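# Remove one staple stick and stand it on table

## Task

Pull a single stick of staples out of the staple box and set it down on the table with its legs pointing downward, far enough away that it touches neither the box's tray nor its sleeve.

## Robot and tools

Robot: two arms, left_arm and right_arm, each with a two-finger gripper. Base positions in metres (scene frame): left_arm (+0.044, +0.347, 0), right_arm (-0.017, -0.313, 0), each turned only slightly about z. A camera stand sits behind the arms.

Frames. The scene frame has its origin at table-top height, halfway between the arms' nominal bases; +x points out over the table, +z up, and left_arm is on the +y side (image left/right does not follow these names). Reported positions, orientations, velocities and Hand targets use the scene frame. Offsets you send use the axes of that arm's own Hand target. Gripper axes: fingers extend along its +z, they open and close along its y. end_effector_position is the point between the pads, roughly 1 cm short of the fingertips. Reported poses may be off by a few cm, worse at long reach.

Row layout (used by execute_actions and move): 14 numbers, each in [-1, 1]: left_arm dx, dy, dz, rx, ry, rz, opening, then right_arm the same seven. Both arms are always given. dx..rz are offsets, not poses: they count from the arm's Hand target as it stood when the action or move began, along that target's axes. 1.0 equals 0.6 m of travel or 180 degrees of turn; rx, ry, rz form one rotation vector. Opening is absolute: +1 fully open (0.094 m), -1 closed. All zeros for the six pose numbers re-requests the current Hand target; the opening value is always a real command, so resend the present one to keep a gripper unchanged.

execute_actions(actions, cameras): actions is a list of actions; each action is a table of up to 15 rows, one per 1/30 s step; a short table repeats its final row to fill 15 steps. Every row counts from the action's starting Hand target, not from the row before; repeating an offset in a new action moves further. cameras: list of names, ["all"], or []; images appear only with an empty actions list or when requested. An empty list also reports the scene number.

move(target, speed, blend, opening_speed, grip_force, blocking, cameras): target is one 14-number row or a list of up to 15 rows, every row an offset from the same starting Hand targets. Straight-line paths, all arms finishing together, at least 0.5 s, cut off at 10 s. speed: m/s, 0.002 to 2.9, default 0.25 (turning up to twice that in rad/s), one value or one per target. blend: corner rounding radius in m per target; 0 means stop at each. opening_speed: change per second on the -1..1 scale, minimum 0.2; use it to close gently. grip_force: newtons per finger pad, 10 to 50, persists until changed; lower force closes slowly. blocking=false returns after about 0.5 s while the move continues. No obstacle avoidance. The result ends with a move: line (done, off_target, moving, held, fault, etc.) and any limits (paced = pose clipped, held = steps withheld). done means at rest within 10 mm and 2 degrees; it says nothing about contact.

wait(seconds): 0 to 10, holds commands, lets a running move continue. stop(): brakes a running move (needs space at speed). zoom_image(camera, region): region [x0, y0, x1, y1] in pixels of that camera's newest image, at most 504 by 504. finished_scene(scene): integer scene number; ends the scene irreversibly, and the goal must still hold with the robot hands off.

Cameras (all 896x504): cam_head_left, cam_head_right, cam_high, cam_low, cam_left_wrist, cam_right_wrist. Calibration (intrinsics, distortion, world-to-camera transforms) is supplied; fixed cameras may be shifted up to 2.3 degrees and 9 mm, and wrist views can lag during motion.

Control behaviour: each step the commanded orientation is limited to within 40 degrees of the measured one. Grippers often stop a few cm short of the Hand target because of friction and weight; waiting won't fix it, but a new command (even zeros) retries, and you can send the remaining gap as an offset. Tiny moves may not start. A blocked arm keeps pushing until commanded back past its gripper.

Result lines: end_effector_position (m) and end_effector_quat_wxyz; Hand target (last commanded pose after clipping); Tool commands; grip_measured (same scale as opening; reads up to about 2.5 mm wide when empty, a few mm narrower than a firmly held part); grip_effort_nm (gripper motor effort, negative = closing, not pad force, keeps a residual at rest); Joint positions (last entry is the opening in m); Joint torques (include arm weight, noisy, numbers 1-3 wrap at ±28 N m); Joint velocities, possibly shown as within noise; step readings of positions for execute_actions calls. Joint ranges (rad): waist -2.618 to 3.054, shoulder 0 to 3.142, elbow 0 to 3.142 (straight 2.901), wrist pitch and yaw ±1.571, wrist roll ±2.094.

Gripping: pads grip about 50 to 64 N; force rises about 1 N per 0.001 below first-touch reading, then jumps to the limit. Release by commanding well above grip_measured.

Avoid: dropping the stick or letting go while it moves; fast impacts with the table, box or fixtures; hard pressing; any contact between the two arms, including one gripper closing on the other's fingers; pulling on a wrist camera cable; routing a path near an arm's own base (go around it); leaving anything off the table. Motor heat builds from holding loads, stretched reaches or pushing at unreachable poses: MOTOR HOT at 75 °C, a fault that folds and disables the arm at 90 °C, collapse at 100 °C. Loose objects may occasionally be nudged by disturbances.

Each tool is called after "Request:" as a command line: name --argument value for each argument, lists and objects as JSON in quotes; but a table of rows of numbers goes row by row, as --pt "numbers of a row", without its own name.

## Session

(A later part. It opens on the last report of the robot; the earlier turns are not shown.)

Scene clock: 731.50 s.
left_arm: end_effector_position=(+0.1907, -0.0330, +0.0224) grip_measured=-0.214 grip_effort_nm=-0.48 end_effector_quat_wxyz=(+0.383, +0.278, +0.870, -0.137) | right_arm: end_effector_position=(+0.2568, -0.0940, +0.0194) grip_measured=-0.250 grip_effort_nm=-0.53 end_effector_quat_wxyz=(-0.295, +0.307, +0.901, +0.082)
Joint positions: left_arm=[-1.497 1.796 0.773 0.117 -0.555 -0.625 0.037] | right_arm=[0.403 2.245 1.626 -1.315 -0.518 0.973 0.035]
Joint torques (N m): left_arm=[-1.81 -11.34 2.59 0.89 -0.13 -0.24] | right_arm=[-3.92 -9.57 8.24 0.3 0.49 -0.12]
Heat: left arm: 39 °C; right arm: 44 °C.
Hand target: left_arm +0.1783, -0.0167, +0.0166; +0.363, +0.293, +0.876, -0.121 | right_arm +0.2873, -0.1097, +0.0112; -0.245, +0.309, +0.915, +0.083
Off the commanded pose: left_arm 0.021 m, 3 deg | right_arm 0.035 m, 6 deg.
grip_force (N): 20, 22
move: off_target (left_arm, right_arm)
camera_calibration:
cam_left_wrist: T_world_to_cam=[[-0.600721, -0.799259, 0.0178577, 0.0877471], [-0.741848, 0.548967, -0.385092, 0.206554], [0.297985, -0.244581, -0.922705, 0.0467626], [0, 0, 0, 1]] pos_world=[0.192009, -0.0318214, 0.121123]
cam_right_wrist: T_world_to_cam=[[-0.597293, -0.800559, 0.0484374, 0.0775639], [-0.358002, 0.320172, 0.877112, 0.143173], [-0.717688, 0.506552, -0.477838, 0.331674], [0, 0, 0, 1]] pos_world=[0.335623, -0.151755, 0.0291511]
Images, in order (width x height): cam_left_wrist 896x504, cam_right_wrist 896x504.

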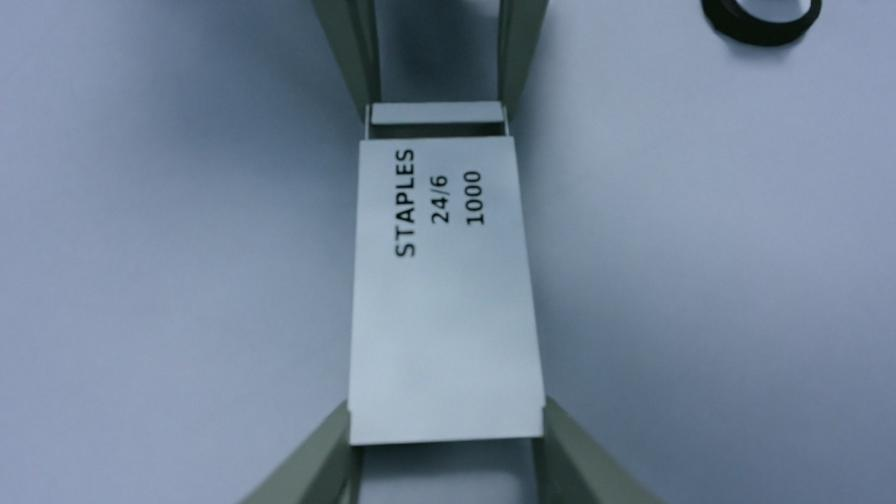

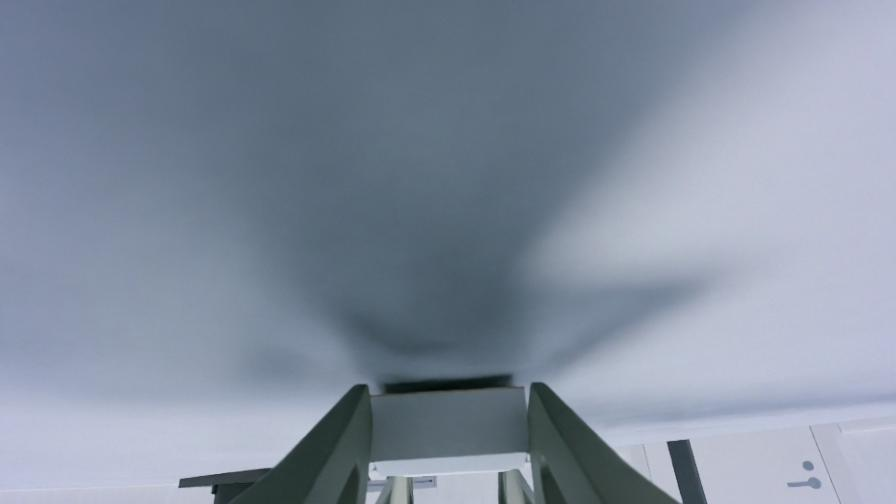

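Request:
move --target '[-0.0025,0,0.022,0,0,0,-0.5,0.0355,0,0.0325,0,0,0,-0.5]' --speed 0.06

Request:
move --target '[0,0,0,0,0,0,-0.5,0,0,0,0,0,0,-0.1]' --speed 0.06 --opening_speed 0.5 --cameras '["cam_left_wrist", "cam_right_wrist"]'

Scene clock: 838.63 s.
left_arm: end_effector_position=(+0.1904, -0.0330, +0.0215) grip_measured=-0.214 grip_effort_nm=-0.49 end_effector_quat_wxyz=(+0.381, +0.283, +0.869, -0.138) | right_arm: end_effector_position=(+0.2532, -0.0908, +0.0168) grip_measured=-0.250 grip_effort_nm=-0.53 end_effector_quat_wxyz=(-0.285, +0.311, +0.903, +0.083)
Joint positions: left_arm=[-1.495 1.796 0.772 0.12 -0.546 -0.617 0.037] | right_arm=[0.418 2.219 1.583 -1.266 -0.513 1.006 0.035]
Joint torques (N m): left_arm=[-0.01 -7.58 3.88 1.3 -0.02 -0.03] | right_arm=[0.62 -10.58 3.64 0.75 0.25 0.15]
Heat: left arm: 50 °C; right arm: 43 °C.
Hand target: left_arm +0.1867, -0.0230, +0.0084; +0.363, +0.293, +0.876, -0.121 | right_arm +0.2649, -0.0925, +0.0049; -0.246, +0.309, +0.915, +0.083
Off the commanded pose: left_arm 0.017 m, 3 deg | right_arm 0.017 m, 5 deg.
grip_force (N): 20, 22
move: off_target (left_arm, right_arm)

Scene clock: 839.63 s.
left_arm: end_effector_position=(+0.1898, -0.0334, +0.0212) grip_measured=-0.214 grip_effort_nm=-0.48 end_effector_quat_wxyz=(+0.380, +0.284, +0.870, -0.139) | right_arm: end_effector_position=(+0.2516, -0.0915, +0.0168) grip_measured=-0.103 grip_effort_nm=0.15 end_effector_quat_wxyz=(-0.286, +0.313, +0.902, +0.081)
Joint positions: left_arm=[-1.495 1.796 0.772 0.12 -0.542 -0.616 0.037] | right_arm=[0.418 2.217 1.578 -1.268 -0.513 1.008 0.042]
Joint torques (N m): left_arm=[-0.02 -7.6 3.9 1.3 -0.11 -0.06] | right_arm=[0.59 -10.4 4.03 0.74 0.26 0.14]
Heat: left arm: 49 °C; right arm: 42 °C.
Hand target: left_arm +0.1867, -0.0230, +0.0084; +0.363, +0.293, +0.876, -0.121 | right_arm +0.2648, -0.0926, +0.0049; -0.246, +0.309, +0.915, +0.083
Off the commanded pose: left_arm 0.017 m, 3 deg | right_arm 0.018 m, 5 deg.
grip_force (N): 20, 22
move: off_target (left_arm, right_arm)
camera_calibration:
cam_left_wrist: T_world_to_cam=[[-0.609725, -0.792395, 0.018579, 0.0887561], [-0.7377, 0.558754, -0.378937, 0.205025], [0.289887, -0.244753, -0.925236, 0.047429], [0, 0, 0, 1]] pos_world=[0.191615, -0.0326204, 0.119926]
cam_right_wrist: T_world_to_cam=[[-0.607139, -0.793171, 0.0475511, 0.0797429], [-0.36698, 0.332981, 0.86859, 0.146369], [-0.704775, 0.509905, -0.493244, 0.322778], [0, 0, 0, 1]] pos_world=[0.329616, -0.150075, 0.0282818]
Images, in order (width x height): cam_left_wrist 896x504, cam_right_wrist 896x504.

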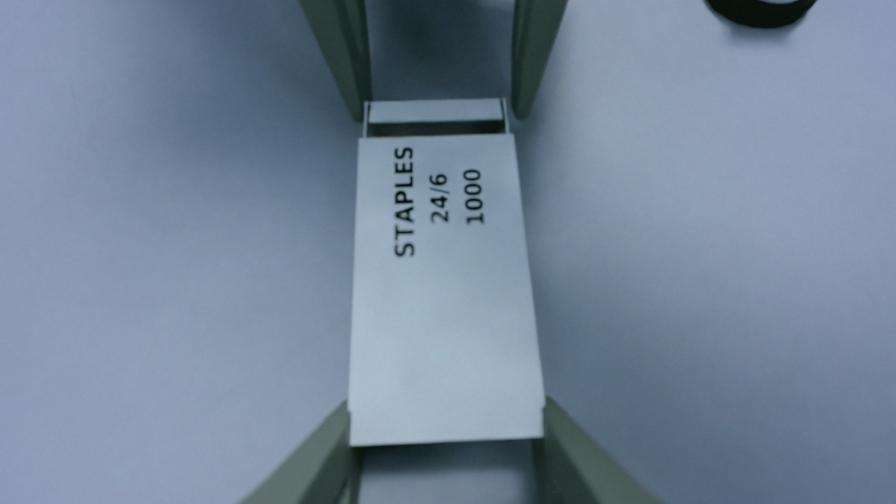

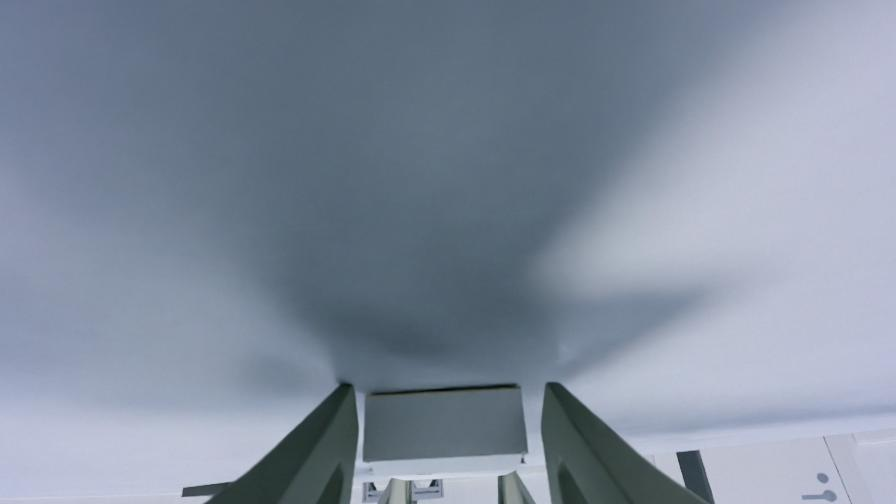

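Request:
move --target '[0,0,0,0,0,0,-0.5,0.0281,0,0.0047,0,0,0,-0.1]' --speed 0.05 --cameras '["cam_left_wrist", "cam_right_wrist"]'

Scene clock: 851.20 s.
left_arm: end_effector_position=(+0.1898, -0.0334, +0.0212) grip_measured=-0.214 grip_effort_nm=-0.49 end_effector_quat_wxyz=(+0.379, +0.284, +0.870, -0.139) | right_arm: end_effector_position=(+0.2465, -0.0834, +0.0170) grip_measured=-0.103 grip_effort_nm=0.13 end_effector_quat_wxyz=(-0.273, +0.312, +0.906, +0.084)
Joint positions: left_arm=[-1.495 1.796 0.772 0.12 -0.542 -0.616 0.037] | right_arm=[0.449 2.185 1.54 -1.22 -0.507 1.047 0.042]
Joint torques (N m): left_arm=[0.08 -7.56 3.9 1.33 -0.1 -0.05] | right_arm=[1.2 -10.85 3.85 0.52 0.11 0.15]
Heat: left arm: 47 °C; right arm: 43 °C.
Hand target: left_arm +0.1867, -0.0230, +0.0084; +0.363, +0.293, +0.876, -0.121 | right_arm +0.2521, -0.0829, +0.0109; -0.246, +0.309, +0.915, +0.083
Off the commanded pose: left_arm 0.017 m, 3 deg | right_arm 0.008 m, 3 deg.
grip_force (N): 20, 22
move: off_target (left_arm, right_arm)
camera_calibration:
cam_left_wrist: T_world_to_cam=[[-0.609459, -0.792593, 0.0188734, 0.0887429], [-0.73796, 0.558427, -0.378912, 0.205006], [0.289783, -0.244859, -0.92524, 0.0474705], [0, 0, 0, 1]] pos_world=[0.191615, -0.0325203, 0.119926]
cam_right_wrist: T_world_to_cam=[[-0.607718, -0.793447, 0.033466, 0.0834264], [-0.391743, 0.336168, 0.856463, 0.148208], [-0.690808, 0.507378, -0.515123, 0.311886], [0, 0, 0, 1]] pos_world=[0.324213, -0.141873, 0.0309329]
Images, in order (width x height): cam_left_wrist 896x504, cam_right_wrist 896x504.

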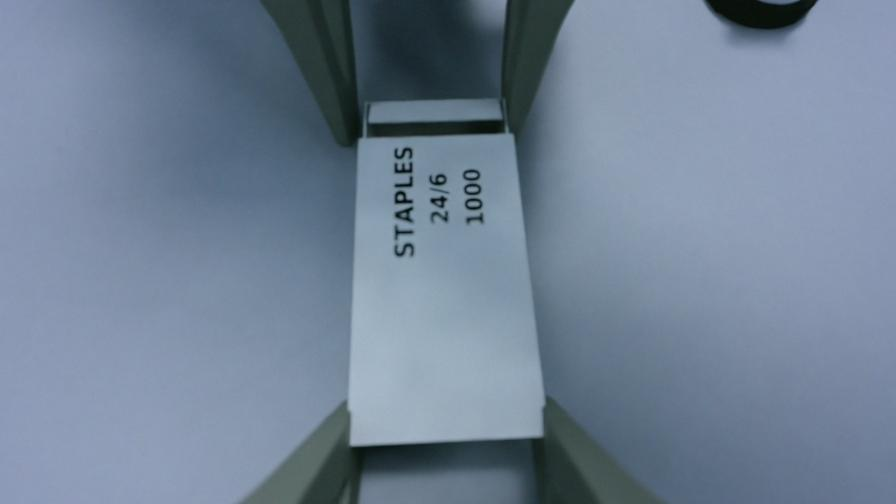

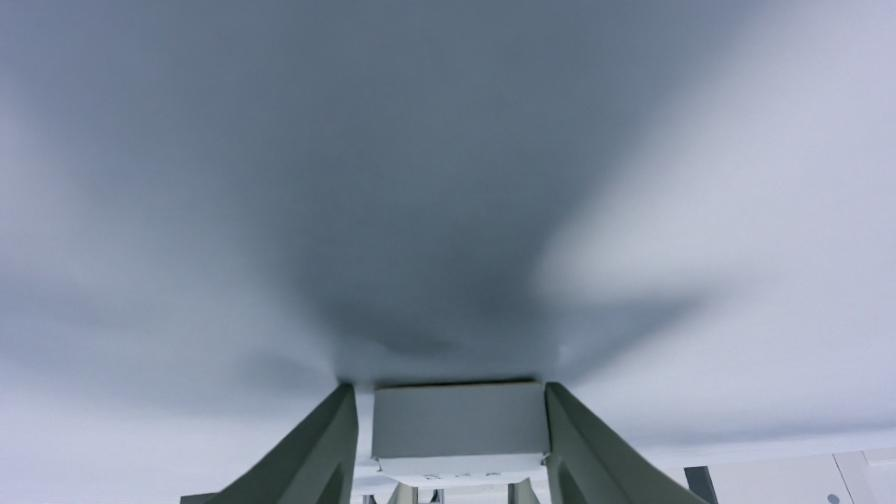

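Request:
move --target '[0,0,0,0,0,0,-0.5,0,-0.0117,0,0,0,0,-0.1]' --speed 0.05

Request:
move --target '[0,0,0,0,0,0,-0.5,0,0,0,0,0,0,-0.5]' --opening_speed 0.3 --grip_force '[20, 20]' --cameras '["cam_left_wrist", "cam_right_wrist"]'

Request:
zoom_image --camera "cam_left_wrist" --region '[340, 70, 540, 180]'

Scene clock: 859.57 s.
left_arm: end_effector_position=(+0.1898, -0.0334, +0.0212) grip_measured=-0.214 grip_effort_nm=-0.48 end_effector_quat_wxyz=(+0.379, +0.284, +0.870, -0.139) | right_arm: end_effector_position=(+0.2447, -0.0843, +0.0169) grip_measured=-0.103 grip_effort_nm=0.13 end_effector_quat_wxyz=(-0.267, +0.310, +0.908, +0.090)
Joint positions: left_arm=[-1.495 1.796 0.772 0.12 -0.542 -0.616 0.037] | right_arm=[0.449 2.161 1.506 -1.19 -0.507 1.047 0.042]
Joint torques (N m): left_arm=[0.17 -7.65 4.05 1.33 -0.1 0] | right_arm=[0.44 -10.54 3.62 0.37 0.13 0.08]
Heat: left arm: 45 °C; right arm: 43 °C.
Hand target: left_arm +0.1867, -0.0230, +0.0084; +0.363, +0.293, +0.876, -0.121 | right_arm +0.2479, -0.0885, +0.0110; -0.246, +0.309, +0.915, +0.083
Off the commanded pose: left_arm 0.017 m, 3 deg | right_arm 0.008 m, 3 deg.
grip_force (N): 20, 22
move: off_target (left_arm, right_arm)

Scene clock: 861.10 s.
left_arm: end_effector_position=(+0.1903, -0.0331, +0.0214) grip_measured=-0.214 grip_effort_nm=-0.48 end_effector_quat_wxyz=(+0.381, +0.282, +0.870, -0.139) | right_arm: end_effector_position=(+0.2451, -0.0841, +0.0168) grip_measured=-0.212 grip_effort_nm=-0.50 end_effector_quat_wxyz=(-0.266, +0.310, +0.908, +0.091)
Joint positions: left_arm=[-1.495 1.796 0.772 0.12 -0.545 -0.619 0.037] | right_arm=[0.449 2.161 1.506 -1.188 -0.507 1.047 0.037]
Joint torques (N m): left_arm=[0.12 -7.77 3.9 1.27 -0.05 -0.03] | right_arm=[0.44 -10.52 3.66 0.35 0.12 0.07]
Heat: left arm: 45 °C; right arm: 43 °C.
Hand target: left_arm +0.1867, -0.0230, +0.0084; +0.363, +0.293, +0.876, -0.121 | right_arm +0.2479, -0.0885, +0.0109; -0.245, +0.309, +0.915, +0.083
Off the commanded pose: left_arm 0.017 m, 3 deg | right_arm 0.008 m, 3 deg.
grip_force (N): 20, 20
move: off_target (left_arm, right_arm)
camera_calibration:
cam_left_wrist: T_world_to_cam=[[-0.606181, -0.795095, 0.0192029, 0.0885479], [-0.739808, 0.554839, -0.380575, 0.20563], [0.291938, -0.244904, -0.924551, 0.0472319], [0, 0, 0, 1]] pos_world=[0.192014, -0.0321205, 0.120226]
cam_right_wrist: T_world_to_cam=[[-0.608448, -0.793454, 0.0148778, 0.0825366], [-0.407491, 0.328455, 0.852097, 0.151464], [-0.680986, 0.512394, -0.523173, 0.309361], [0, 0, 0, 1]] pos_world=[0.32261, -0.142775, 0.0315594]
Images, in order (width x height): cam_left_wrist 896x504, cam_right_wrist 896x504.

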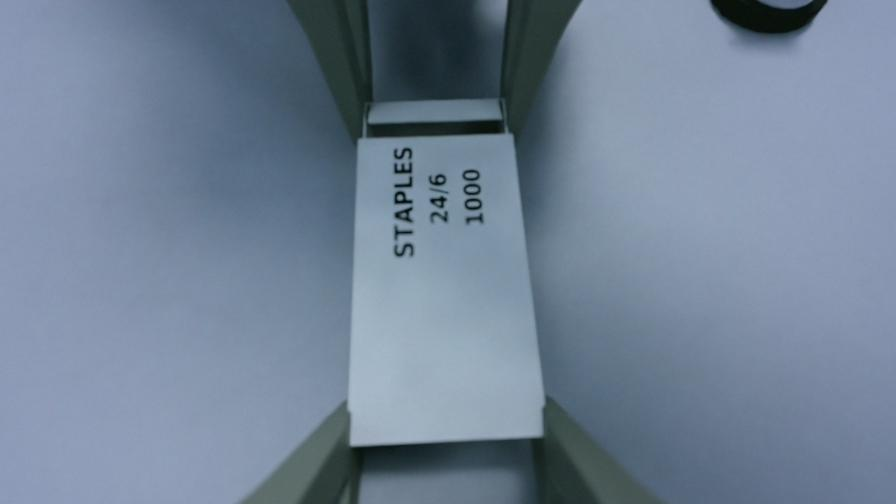

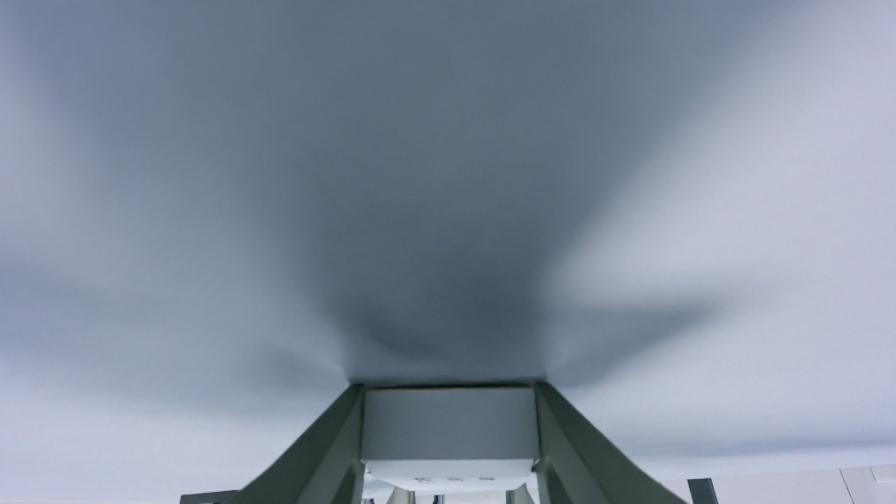

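Scaled by 2.520 from the camera's 896x504 image, which has a finer 1280x720 frame.

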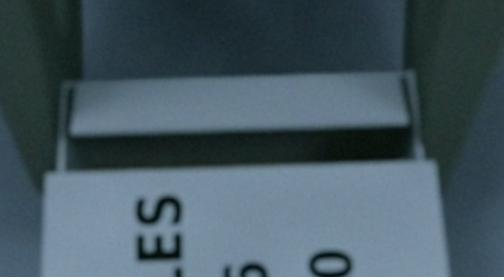

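Request:
move --pt "0 0 0 0 0 0 -0.5 0 0 0 0 0 0 -0.1" --pt "0 0 0 0 0 0 -0.5 -0.0173 0.003 -0.01 0 0 0 -0.1" --speed 0.05 --opening_speed 0.5 --cameras '["cam_left_wrist", "cam_right_wrist"]'

Scene clock: 873.93 s.
left_arm: end_effector_position=(+0.1899, -0.0333, +0.0212) grip_measured=-0.214 grip_effort_nm=-0.48 end_effector_quat_wxyz=(+0.380, +0.282, +0.870, -0.139) | right_arm: end_effector_position=(+0.2486, -0.0888, +0.0172) grip_measured=-0.103 grip_effort_nm=0.13 end_effector_quat_wxyz=(-0.263, +0.309, +0.909, +0.093)
Joint positions: left_arm=[-1.495 1.796 0.772 0.12 -0.543 -0.619 0.037] | right_arm=[0.435 2.161 1.509 -1.192 -0.501 1.03 0.042]
Joint torques (N m): left_arm=[-0.06 -7.54 4.07 1.27 -0.11 0] | right_arm=[-0.66 -8.42 6.9 0.09 0.14 -0.02]
Heat: left arm: 44 °C; right arm: 44 °C.
Hand target: left_arm +0.1867, -0.0230, +0.0084; +0.363, +0.293, +0.876, -0.121 | right_arm +0.2585, -0.0944, +0.0110; -0.246, +0.309, +0.915, +0.083
Off the commanded pose: left_arm 0.017 m, 3 deg | right_arm 0.013 m, 2 deg.
grip_force (N): 20, 20
move: off_target (left_arm, right_arm)
camera_calibration:
cam_left_wrist: T_world_to_cam=[[-0.607461, -0.79408, 0.0207013, 0.0883723], [-0.739657, 0.555941, -0.379258, 0.205367], [0.289653, -0.245696, -0.925059, 0.0475308], [0, 0, 0, 1]] pos_world=[0.191817, -0.0323192, 0.120027]
cam_right_wrist: T_world_to_cam=[[-0.607347, -0.79438, 0.00947975, 0.0806842], [-0.414436, 0.326994, 0.849304, 0.155763], [-0.67777, 0.511894, -0.527818, 0.313606], [0, 0, 0, 1]] pos_world=[0.32611, -0.147372, 0.0324718]
Images, in order (width x height): cam_left_wrist 896x504, cam_right_wrist 896x504.

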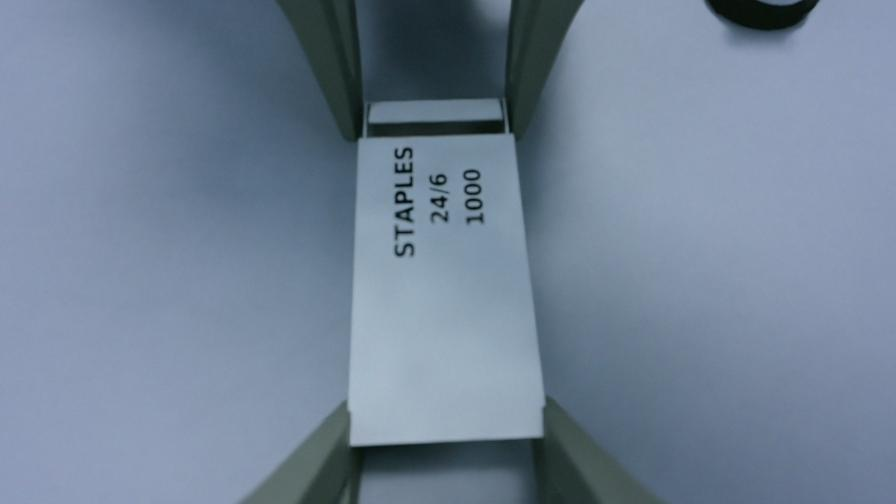

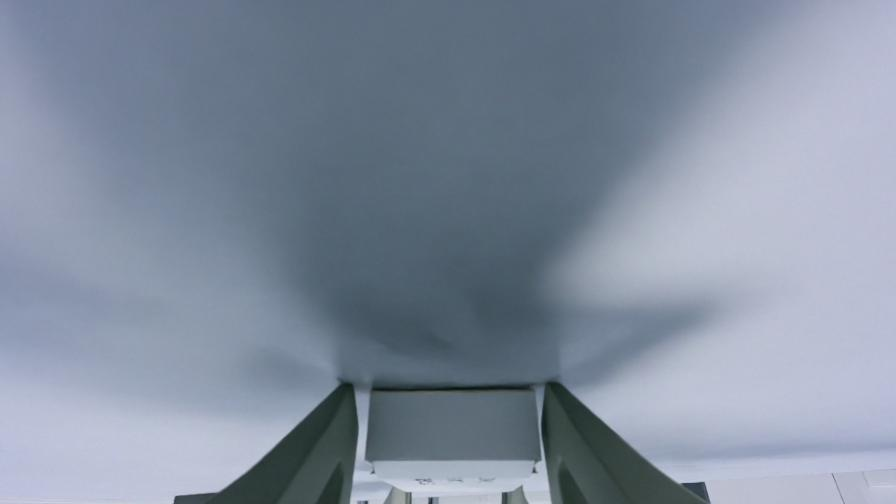

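Request:
move --target '[0,0,0,0,0,0,-0.5,-0.0115,0,-0.0067,0,0,0,-0.1]' --speed 0.1 --grip_force '[30, 34]' --cameras '["cam_left_wrist"]'

Scene clock: 907.47 s.
left_arm: end_effector_position=(+0.1899, -0.0333, +0.0212) grip_measured=-0.226 grip_effort_nm=-0.67 end_effector_quat_wxyz=(+0.380, +0.282, +0.870, -0.139) | right_arm: end_effector_position=(+0.2568, -0.0933, +0.0173) grip_measured=-0.103 grip_effort_nm=0.13 end_effector_quat_wxyz=(-0.259, +0.310, +0.910, +0.095)
Joint positions: left_arm=[-1.495 1.796 0.772 0.12 -0.543 -0.619 0.036] | right_arm=[0.416 2.174 1.534 -1.205 -0.494 1.014 0.042]
Joint torques (N m): left_arm=[0.18 -7.56 4.01 1.34 -0.11 -0.01] | right_arm=[-0.58 -8.34 6.89 0.01 0.14 -0.06]
Heat: left arm: 43 °C; right arm: 40 °C.
Hand target: left_arm +0.1867, -0.0230, +0.0084; +0.363, +0.293, +0.876, -0.121 | right_arm +0.2648, -0.0991, +0.0110; -0.245, +0.309, +0.915, +0.083
Off the commanded pose: left_arm 0.017 m, 3 deg | right_arm 0.012 m, 2 deg.
grip_force (N): 30, 34
move: off_target (left_arm, right_arm)
camera_calibration:
cam_left_wrist: T_world_to_cam=[[-0.607461, -0.79408, 0.0207013, 0.0883723], [-0.739657, 0.555941, -0.379258, 0.205367], [0.289653, -0.245696, -0.925059, 0.0475308], [0, 0, 0, 1]] pos_world=[0.191817, -0.0323192, 0.120027]
Images, in order (width x height): cam_left_wrist 896x504.

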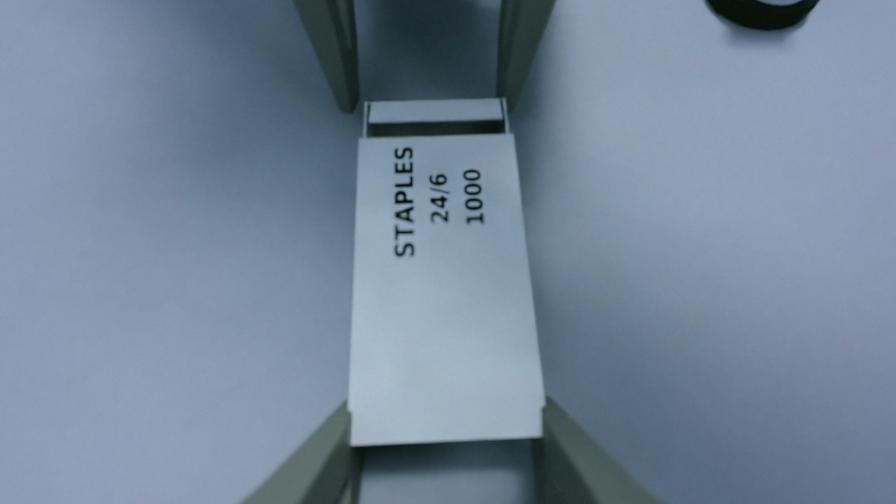

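Request:
move --target '[0,0,0,0,0,0,-0.5,0.0144,0,0.0083,0,0,0,-0.1]' --speed 0.1 --cameras '[]'

Request:
move --target '[0,0,0,0,0,0,-0.5,0,0,0,0,0,0,-0.5]' --speed 0.1 --opening_speed 0.4 --cameras '["cam_left_wrist"]'

Scene clock: 916.93 s.
left_arm: end_effector_position=(+0.1899, -0.0333, +0.0212) grip_measured=-0.226 grip_effort_nm=-0.67 end_effector_quat_wxyz=(+0.380, +0.282, +0.870, -0.139) | right_arm: end_effector_position=(+0.2546, -0.0904, +0.0174) grip_measured=-0.103 grip_effort_nm=0.13 end_effector_quat_wxyz=(-0.260, +0.307, +0.911, +0.093)
Joint positions: left_arm=[-1.495 1.796 0.772 0.12 -0.543 -0.619 0.036] | right_arm=[0.426 2.174 1.534 -1.205 -0.494 1.019 0.042]
Joint torques (N m): left_arm=[0.06 -7.6 3.97 1.34 -0.1 0.01] | right_arm=[0.65 -9.85 4.46 0.26 0.09 0.14]
Heat: left arm: 43 °C; right arm: 39 °C.
Hand target: left_arm +0.1867, -0.0230, +0.0084; +0.363, +0.293, +0.876, -0.121 | right_arm +0.2570, -0.0930, +0.0111; -0.245, +0.309, +0.915, +0.083
Off the commanded pose: left_arm 0.017 m, 3 deg | right_arm 0.007 m, 2 deg.
grip_force (N): 30, 34
move: off_target (left_arm)
No camera images: "cameras" was empty.

Scene clock: 918.17 s.
left_arm: end_effector_position=(+0.1899, -0.0333, +0.0212) grip_measured=-0.226 grip_effort_nm=-0.67 end_effector_quat_wxyz=(+0.380, +0.282, +0.870, -0.139) | right_arm: end_effector_position=(+0.2550, -0.0902, +0.0173) grip_measured=-0.497 grip_effort_nm=-0.18 end_effector_quat_wxyz=(-0.260, +0.309, +0.910, +0.093)
Joint positions: left_arm=[-1.495 1.796 0.772 0.12 -0.543 -0.619 0.036] | right_arm=[0.426 2.174 1.534 -1.203 -0.494 1.023 0.024]
Joint torques (N m): left_arm=[0.17 -7.69 4 1.33 -0.11 0] | right_arm=[0.66 -9.85 4.46 0.24 0.08 0.08]
Heat: left arm: 42 °C; right arm: 39 °C.
Hand target: left_arm +0.1867, -0.0230, +0.0084; +0.363, +0.293, +0.876, -0.121 | right_arm +0.2570, -0.0931, +0.0111; -0.245, +0.309, +0.915, +0.083
Off the commanded pose: left_arm 0.017 m, 3 deg | right_arm 0.007 m, 2 deg.
grip_force (N): 30, 34
move: off_target (left_arm)
camera_calibration:
cam_left_wrist: T_world_to_cam=[[-0.607461, -0.79408, 0.0207013, 0.0883723], [-0.739657, 0.555941, -0.379258, 0.205367], [0.289653, -0.245696, -0.925059, 0.0475308], [0, 0, 0, 1]] pos_world=[0.191817, -0.0323192, 0.120027]
Images, in order (width x height): cam_left_wrist 896x504.

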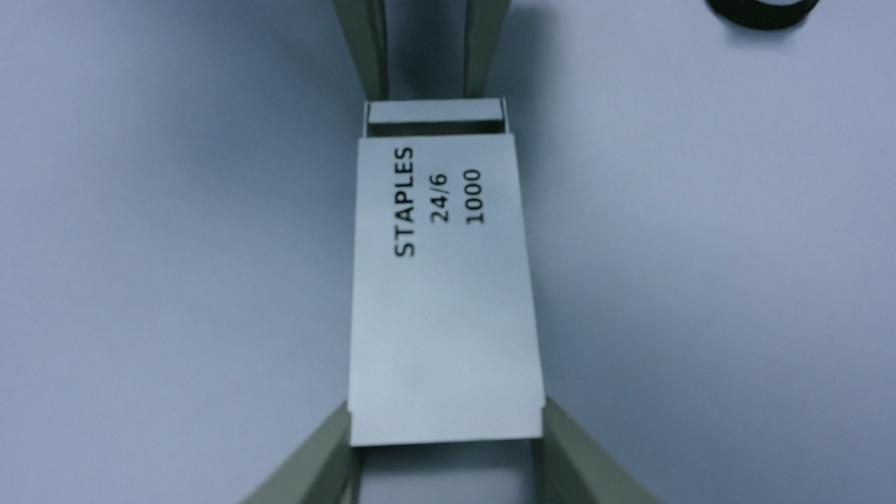

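Request:
move --pt "0 0 0 0 0 0 -0.5 0 0 0 0 0 0 -0.1" --pt "0 0 0 0 0 0 -0.5 0.0080 0 0.0046 0 0 0 -0.1" --speed 0.1 --opening_speed 1.0 --cameras '[]'

Request:
move --target '[0,0,0,0,0,0,-0.5,0,0,0,0,0,0,-0.5]' --speed 0.1 --opening_speed 0.3 --cameras '["cam_left_wrist"]'

Scene clock: 953.33 s.
left_arm: end_effector_position=(+0.1899, -0.0333, +0.0212) grip_measured=-0.226 grip_effort_nm=-0.67 end_effector_quat_wxyz=(+0.380, +0.282, +0.870, -0.139) | right_arm: end_effector_position=(+0.2522, -0.0900, +0.0167) grip_measured=-0.103 grip_effort_nm=0.14 end_effector_quat_wxyz=(-0.262, +0.312, +0.909, +0.089)
Joint positions: left_arm=[-1.495 1.796 0.772 0.12 -0.543 -0.619 0.036] | right_arm=[0.43 2.173 1.528 -1.204 -0.494 1.031 0.042]
Joint torques (N m): left_arm=[0.02 -7.76 3.86 1.34 -0.1 -0.01] | right_arm=[1.46 -10.52 3.63 0.35 0.06 0.12]
Heat: left arm: 42 °C; right arm: 38 °C.
Hand target: left_arm +0.1867, -0.0230, +0.0084; +0.363, +0.293, +0.876, -0.121 | right_arm +0.2525, -0.0897, +0.0110; -0.246, +0.309, +0.915, +0.083
Off the commanded pose: left_arm 0.017 m, 3 deg | right_arm 0.006 m, 2 deg.
grip_force (N): 30, 34
move: off_target (left_arm)
No camera images: "cameras" was empty.

Scene clock: 954.87 s.
left_arm: end_effector_position=(+0.1914, -0.0303, +0.0204) grip_measured=-0.227 grip_effort_nm=-0.67 end_effector_quat_wxyz=(+0.382, +0.278, +0.871, -0.134) | right_arm: end_effector_position=(+0.2522, -0.0890, +0.0168) grip_measured=-0.496 grip_effort_nm=-0.22 end_effector_quat_wxyz=(-0.261, +0.311, +0.909, +0.090)
Joint positions: left_arm=[-1.495 1.796 0.768 0.114 -0.555 -0.626 0.036] | right_arm=[0.433 2.173 1.528 -1.201 -0.495 1.033 0.024]
Joint torques (N m): left_arm=[-0.02 -7.54 4.16 1.38 0.05 0.09] | right_arm=[1.25 -10.48 3.62 0.34 0.04 0.11]
Heat: left arm: 42 °C; right arm: 38 °C.
Hand target: left_arm +0.1867, -0.0229, +0.0083; +0.363, +0.293, +0.876, -0.121 | right_arm +0.2525, -0.0898, +0.0111; -0.245, +0.309, +0.915, +0.083
Off the commanded pose: left_arm 0.015 m, 3 deg | right_arm 0.006 m, 2 deg.
grip_force (N): 30, 34
move: off_target (left_arm)
camera_calibration:
cam_left_wrist: T_world_to_cam=[[-0.597833, -0.801519, 0.012756, 0.0898376], [-0.74439, 0.549177, -0.379852, 0.20516], [0.297453, -0.236584, -0.924959, 0.0457738], [0, 0, 0, 1]] pos_world=[0.192811, -0.0298331, 0.119123]
Images, in order (width x height): cam_left_wrist 896x504.

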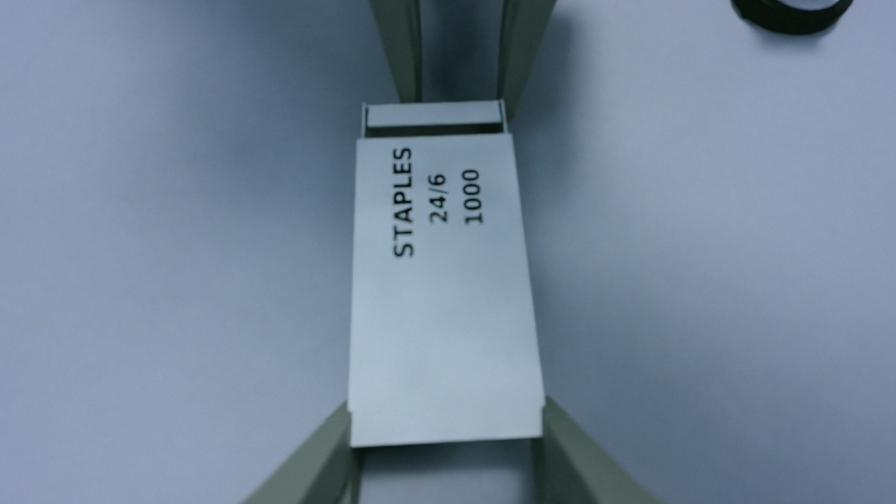

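Request:
move --pt "0 0 0 0 0 0 -0.5 0 0 0 0 0 0 0.1" --pt "0 0 0 0 0 0 -0.5 0.0080 0.013 0.0046 0 0 0 0.1" --speed 0.1 --opening_speed 1.0 --cameras '["cam_left_wrist"]'

Scene clock: 965.10 s.
left_arm: end_effector_position=(+0.1914, -0.0303, +0.0204) grip_measured=-0.227 grip_effort_nm=-0.67 end_effector_quat_wxyz=(+0.382, +0.279, +0.871, -0.133) | right_arm: end_effector_position=(+0.2484, -0.0909, +0.0179) grip_measured=+0.097 grip_effort_nm=0.15 end_effector_quat_wxyz=(-0.265, +0.321, +0.906, +0.079)
Joint positions: left_arm=[-1.495 1.796 0.768 0.114 -0.555 -0.625 0.036] | right_arm=[0.436 2.17 1.527 -1.218 -0.487 1.056 0.052]
Joint torques (N m): left_arm=[0.02 -7.57 4.07 1.33 0.02 0.03] | right_arm=[3.12 -9.25 5.48 0.53 -0.08 0.11]
Heat: left arm: 42 °C; right arm: 40 °C.
Hand target: left_arm +0.1867, -0.0229, +0.0083; +0.363, +0.293, +0.876, -0.121 | right_arm +0.2529, -0.0802, +0.0110; -0.245, +0.309, +0.915, +0.083
Off the commanded pose: left_arm 0.015 m, 3 deg | right_arm 0.013 m, 3 deg.
grip_force (N): 30, 34
move: off_target (left_arm, right_arm)
camera_calibration:
cam_left_wrist: T_world_to_cam=[[-0.598501, -0.801033, 0.0119441, 0.0899369], [-0.74373, 0.550022, -0.379922, 0.205046], [0.297761, -0.236267, -0.924941, 0.0457278], [0, 0, 0, 1]] pos_world=[0.19271, -0.0299335, 0.119123]
Images, in order (width x height): cam_left_wrist 896x504.

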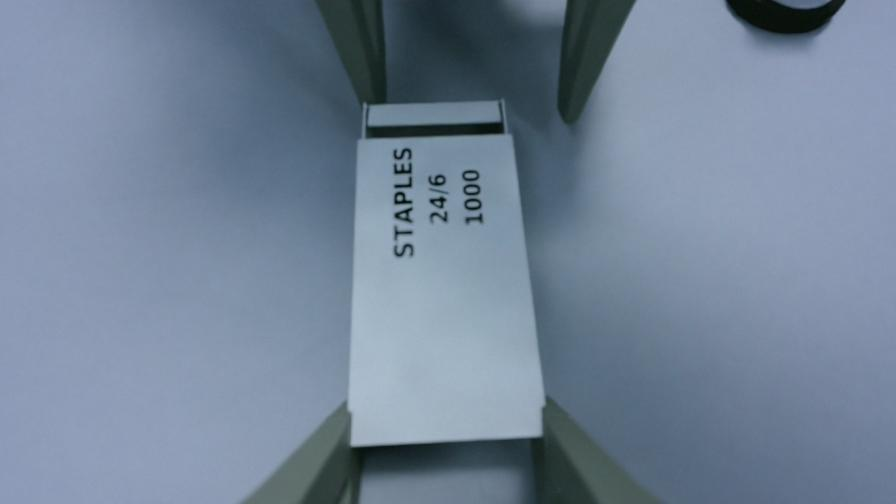

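Request:
move --target '[0,0,0,0,0,0,-0.5,0,0.012,0,0,0,0,0.1]' --speed 0.1 --cameras '["cam_left_wrist"]'

Scene clock: 970.57 s.
left_arm: end_effector_position=(+0.1911, -0.0304, +0.0203) grip_measured=-0.227 grip_effort_nm=-0.67 end_effector_quat_wxyz=(+0.381, +0.280, +0.871, -0.133) | right_arm: end_effector_position=(+0.2488, -0.0786, +0.0182) grip_measured=+0.097 grip_effort_nm=0.14 end_effector_quat_wxyz=(-0.258, +0.308, +0.912, +0.081)
Joint positions: left_arm=[-1.495 1.796 0.768 0.114 -0.553 -0.623 0.036] | right_arm=[0.469 2.178 1.549 -1.207 -0.485 1.066 0.052]
Joint torques (N m): left_arm=[0.02 -7.64 4.14 1.37 0.03 0.01] | right_arm=[0.61 -8.27 6.72 0.35 -0.09 0.11]
Heat: left arm: 42 °C; right arm: 39 °C.
Hand target: left_arm +0.1867, -0.0229, +0.0083; +0.363, +0.293, +0.876, -0.121 | right_arm +0.2572, -0.0745, +0.0109; -0.246, +0.309, +0.915, +0.083
Off the commanded pose: left_arm 0.015 m, 3 deg | right_arm 0.012 m, 1 deg.
grip_force (N): 30, 34
move: off_target (left_arm, right_arm)
camera_calibration:
cam_left_wrist: T_world_to_cam=[[-0.600279, -0.799709, 0.011401, 0.0901049], [-0.742653, 0.552047, -0.379093, 0.204724], [0.29687, -0.236029, -0.925288, 0.0458674], [0, 0, 0, 1]] pos_world=[0.192511, -0.0301337, 0.119023]
Images, in order (width x height): cam_left_wrist 896x504.

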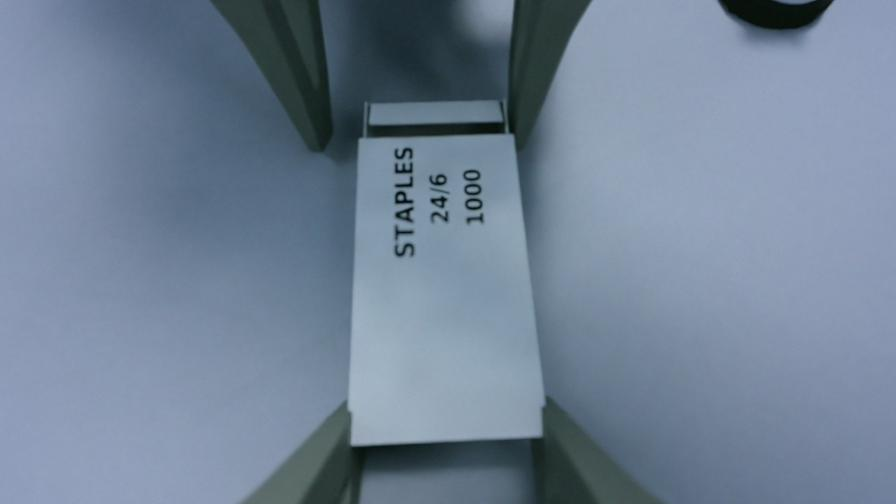

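Request:
move --target '[0,0,0,0,0,0,-0.5,-0.0180,-0.002,-0.0104,0,0,0,0.1]' --speed 0.1 --cameras '["cam_left_wrist"]'

Scene clock: 981.00 s.
left_arm: end_effector_position=(+0.1911, -0.0304, +0.0203) grip_measured=-0.227 grip_effort_nm=-0.67 end_effector_quat_wxyz=(+0.381, +0.280, +0.871, -0.133) | right_arm: end_effector_position=(+0.2558, -0.0806, +0.0175) grip_measured=+0.097 grip_effort_nm=0.13 end_effector_quat_wxyz=(-0.259, +0.308, +0.912, +0.085)
Joint positions: left_arm=[-1.495 1.796 0.768 0.114 -0.553 -0.623 0.036] | right_arm=[0.454 2.198 1.577 -1.219 -0.488 1.048 0.052]
Joint torques (N m): left_arm=[0.05 -7.57 4.01 1.37 0 0] | right_arm=[-0.75 -8.34 7.04 0.17 -0.02 -0.02]
Heat: left arm: 42 °C; right arm: 39 °C.
Hand target: left_arm +0.1867, -0.0229, +0.0083; +0.363, +0.293, +0.876, -0.121 | right_arm +0.2663, -0.0829, +0.0110; -0.246, +0.309, +0.915, +0.083
Off the commanded pose: left_arm 0.015 m, 3 deg | right_arm 0.013 m, 2 deg.
grip_force (N): 30, 34
move: off_target (left_arm, right_arm)
camera_calibration:
cam_left_wrist: T_world_to_cam=[[-0.600279, -0.799709, 0.011401, 0.0901049], [-0.742653, 0.552047, -0.379093, 0.204724], [0.29687, -0.236029, -0.925288, 0.0458674], [0, 0, 0, 1]] pos_world=[0.192511, -0.0301337, 0.119023]
Images, in order (width x height): cam_left_wrist 896x504.

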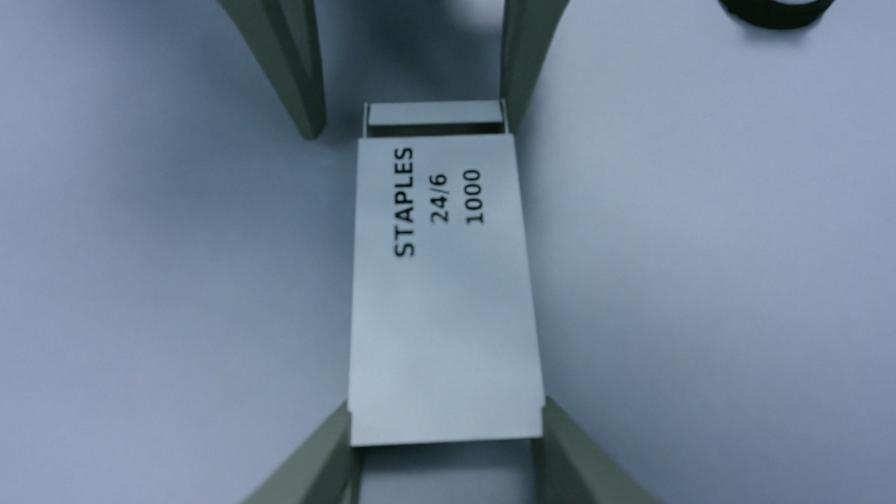

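Request:
move --target '[0,0,0,0,0,0,-0.5,-0.0075,-0.0135,-0.0044,0,0,0,0.1]' --speed 0.1 --cameras '["cam_left_wrist"]'

Scene clock: 989.63 s.
left_arm: end_effector_position=(+0.1911, -0.0304, +0.0203) grip_measured=-0.227 grip_effort_nm=-0.67 end_effector_quat_wxyz=(+0.381, +0.280, +0.871, -0.133) | right_arm: end_effector_position=(+0.2609, -0.0866, +0.0175) grip_measured=+0.097 grip_effort_nm=0.13 end_effector_quat_wxyz=(-0.257, +0.307, +0.912, +0.090)
Joint positions: left_arm=[-1.495 1.796 0.768 0.114 -0.553 -0.623 0.036] | right_arm=[0.431 2.198 1.577 -1.219 -0.488 1.026 0.052]
Joint torques (N m): left_arm=[0.21 -7.6 4.08 1.38 0 0.02] | right_arm=[-0.66 -9.52 5 0.15 0.04 -0.03]
Heat: left arm: 42 °C; right arm: 38 °C.
Hand target: left_arm +0.1867, -0.0229, +0.0083; +0.363, +0.293, +0.876, -0.121 | right_arm +0.2656, -0.0926, +0.0110; -0.246, +0.309, +0.915, +0.083
Off the commanded pose: left_arm 0.015 m, 3 deg | right_arm 0.010 m, 2 deg.
grip_force (N): 30, 34
move: off_target (left_arm)
camera_calibration:
cam_left_wrist: T_world_to_cam=[[-0.600279, -0.799709, 0.011401, 0.0901049], [-0.742653, 0.552047, -0.379093, 0.204724], [0.29687, -0.236029, -0.925288, 0.0458674], [0, 0, 0, 1]] pos_world=[0.192511, -0.0301337, 0.119023]
Images, in order (width x height): cam_left_wrist 896x504.

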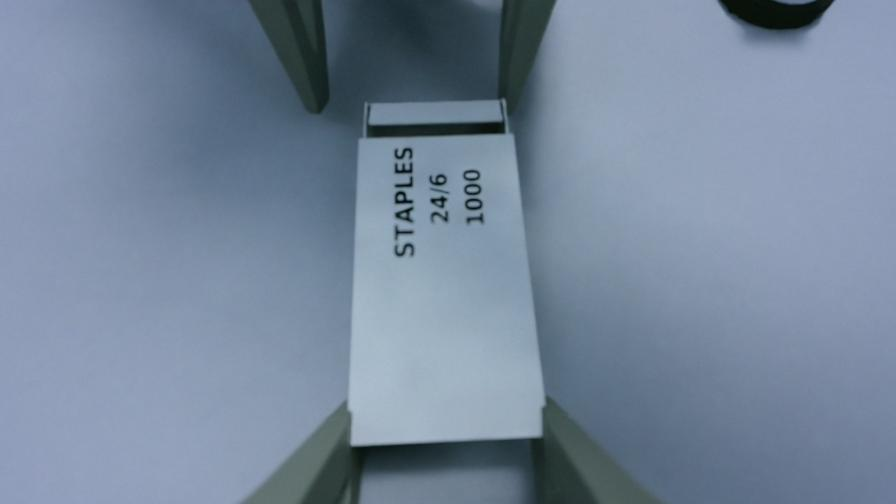

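Request:
move --target '[0,0,0,0,0,0,-0.5,0.0095,-0.0150,0.0056,0,0,0,0.1]' --speed 0.1 --cameras '["cam_left_wrist"]'

Scene clock: 994.63 s.
left_arm: end_effector_position=(+0.1911, -0.0304, +0.0203) grip_measured=-0.227 grip_effort_nm=-0.67 end_effector_quat_wxyz=(+0.381, +0.280, +0.871, -0.133) | right_arm: end_effector_position=(+0.2534, -0.0881, +0.0168) grip_measured=+0.097 grip_effort_nm=0.12 end_effector_quat_wxyz=(-0.263, +0.308, +0.909, +0.095)
Joint positions: left_arm=[-1.495 1.796 0.768 0.114 -0.553 -0.623 0.036] | right_arm=[0.43 2.176 1.531 -1.199 -0.502 1.025 0.052]
Joint torques (N m): left_arm=[0.05 -7.64 4.14 1.35 0.06 0.04] | right_arm=[-0.12 -10.63 3.43 0.23 0.16 0.03]
Heat: left arm: 42 °C; right arm: 37 °C.
Hand target: left_arm +0.1867, -0.0229, +0.0083; +0.363, +0.293, +0.876, -0.121 | right_arm +0.2549, -0.0957, +0.0110; -0.245, +0.309, +0.915, +0.083
Off the commanded pose: left_arm 0.015 m, 3 deg | right_arm 0.010 m, 2 deg.
grip_force (N): 30, 34
move: off_target (left_arm)
camera_calibration:
cam_left_wrist: T_world_to_cam=[[-0.600279, -0.799709, 0.011401, 0.0901049], [-0.742653, 0.552047, -0.379093, 0.204724], [0.29687, -0.236029, -0.925288, 0.0458674], [0, 0, 0, 1]] pos_world=[0.192511, -0.0301337, 0.119023]
Images, in order (width x height): cam_left_wrist 896x504.

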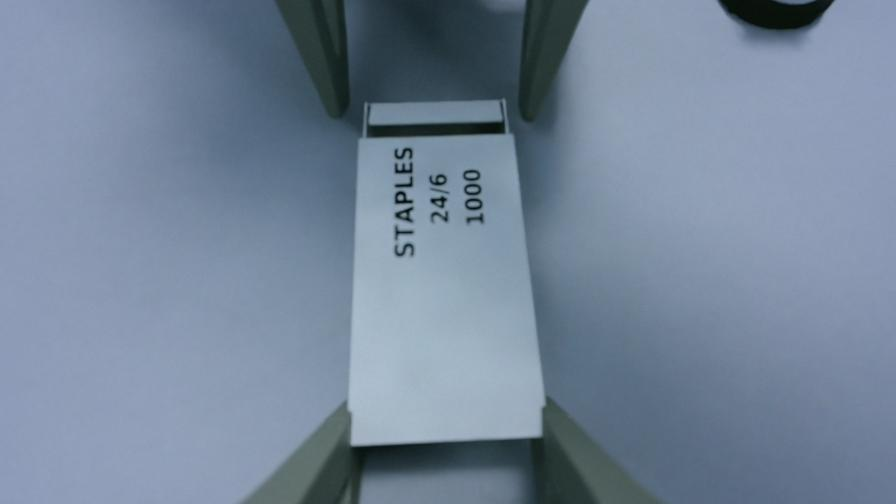

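Request:
move --target '[0,0,0,0,0,0,-0.5,0.0045,0,0.0026,0,0,0,0.1]' --speed 0.1 --cameras '[]'

Request:
move --target '[0,0,0,0,0,0,-0.5,0,0,0,0,0,0,-0.5]' --speed 0.1 --opening_speed 0.4 --cameras '["cam_left_wrist"]'

Scene clock: 1000.53 s.
left_arm: end_effector_position=(+0.1911, -0.0304, +0.0203) grip_measured=-0.227 grip_effort_nm=-0.67 end_effector_quat_wxyz=(+0.381, +0.280, +0.871, -0.133) | right_arm: end_effector_position=(+0.2523, -0.0886, +0.0168) grip_measured=+0.097 grip_effort_nm=0.12 end_effector_quat_wxyz=(-0.262, +0.309, +0.909, +0.095)
Joint positions: left_arm=[-1.495 1.796 0.768 0.114 -0.553 -0.623 0.036] | right_arm=[0.43 2.169 1.521 -1.194 -0.502 1.028 0.052]
Joint torques (N m): left_arm=[0.21 -7.58 4 1.36 0.08 0.04] | right_arm=[0.54 -10.65 3.54 0.24 0.14 0.06]
Heat: left arm: 42 °C; right arm: 37 °C.
Hand target: left_arm +0.1867, -0.0229, +0.0083; +0.363, +0.293, +0.876, -0.121 | right_arm +0.2524, -0.0938, +0.0111; -0.245, +0.309, +0.915, +0.083
Off the commanded pose: left_arm 0.015 m, 3 deg | right_arm 0.008 m, 2 deg.
grip_force (N): 30, 34
move: off_target (left_arm)
No camera images: "cameras" was empty.

Scene clock: 1002.23 s.
left_arm: end_effector_position=(+0.1910, -0.0305, +0.0202) grip_measured=-0.227 grip_effort_nm=-0.67 end_effector_quat_wxyz=(+0.381, +0.281, +0.871, -0.133) | right_arm: end_effector_position=(+0.2514, -0.0884, +0.0167) grip_measured=-0.273 grip_effort_nm=-0.75 end_effector_quat_wxyz=(-0.264, +0.310, +0.908, +0.095)
Joint positions: left_arm=[-1.495 1.796 0.768 0.114 -0.552 -0.62 0.036] | right_arm=[0.43 2.169 1.519 -1.194 -0.506 1.029 0.034]
Joint torques (N m): left_arm=[0.05 -7.71 4.41 1.37 0 -0.01] | right_arm=[0.55 -10.58 3.7 0.25 0.17 0.03]
Heat: left arm: 42 °C; right arm: 37 °C.
Hand target: left_arm +0.1867, -0.0229, +0.0083; +0.363, +0.293, +0.876, -0.121 | right_arm +0.2525, -0.0938, +0.0111; -0.245, +0.309, +0.915, +0.083
Off the commanded pose: left_arm 0.015 m, 3 deg | right_arm 0.008 m, 3 deg.
grip_force (N): 30, 34
move: off_target (left_arm, right_arm)
camera_calibration:
cam_left_wrist: T_world_to_cam=[[-0.60226, -0.798237, 0.0100156, 0.0903356], [-0.741159, 0.554447, -0.378512, 0.20442], [0.29659, -0.235386, -0.925542, 0.0458669], [0, 0, 0, 1]] pos_world=[0.19231, -0.0304345, 0.118923]
Images, in order (width x height): cam_left_wrist 896x504.

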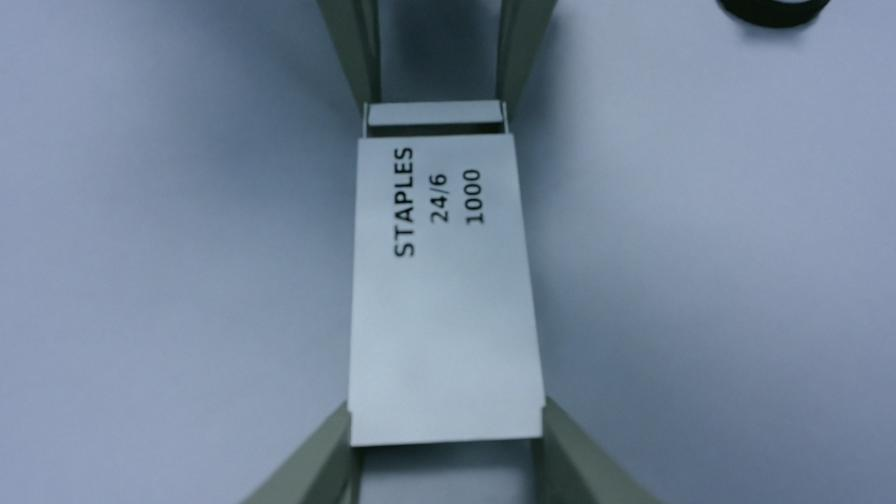

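Request:
zoom_image --camera "cam_left_wrist" --region '[320, 60, 560, 160]'

Scaled by 2.100 from the camera's 896x504 image, which has a finer 1280x720 frame.

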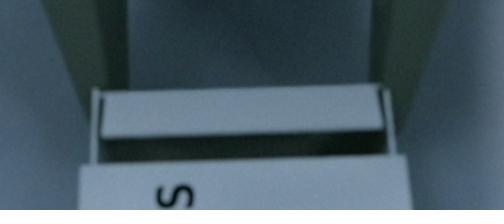

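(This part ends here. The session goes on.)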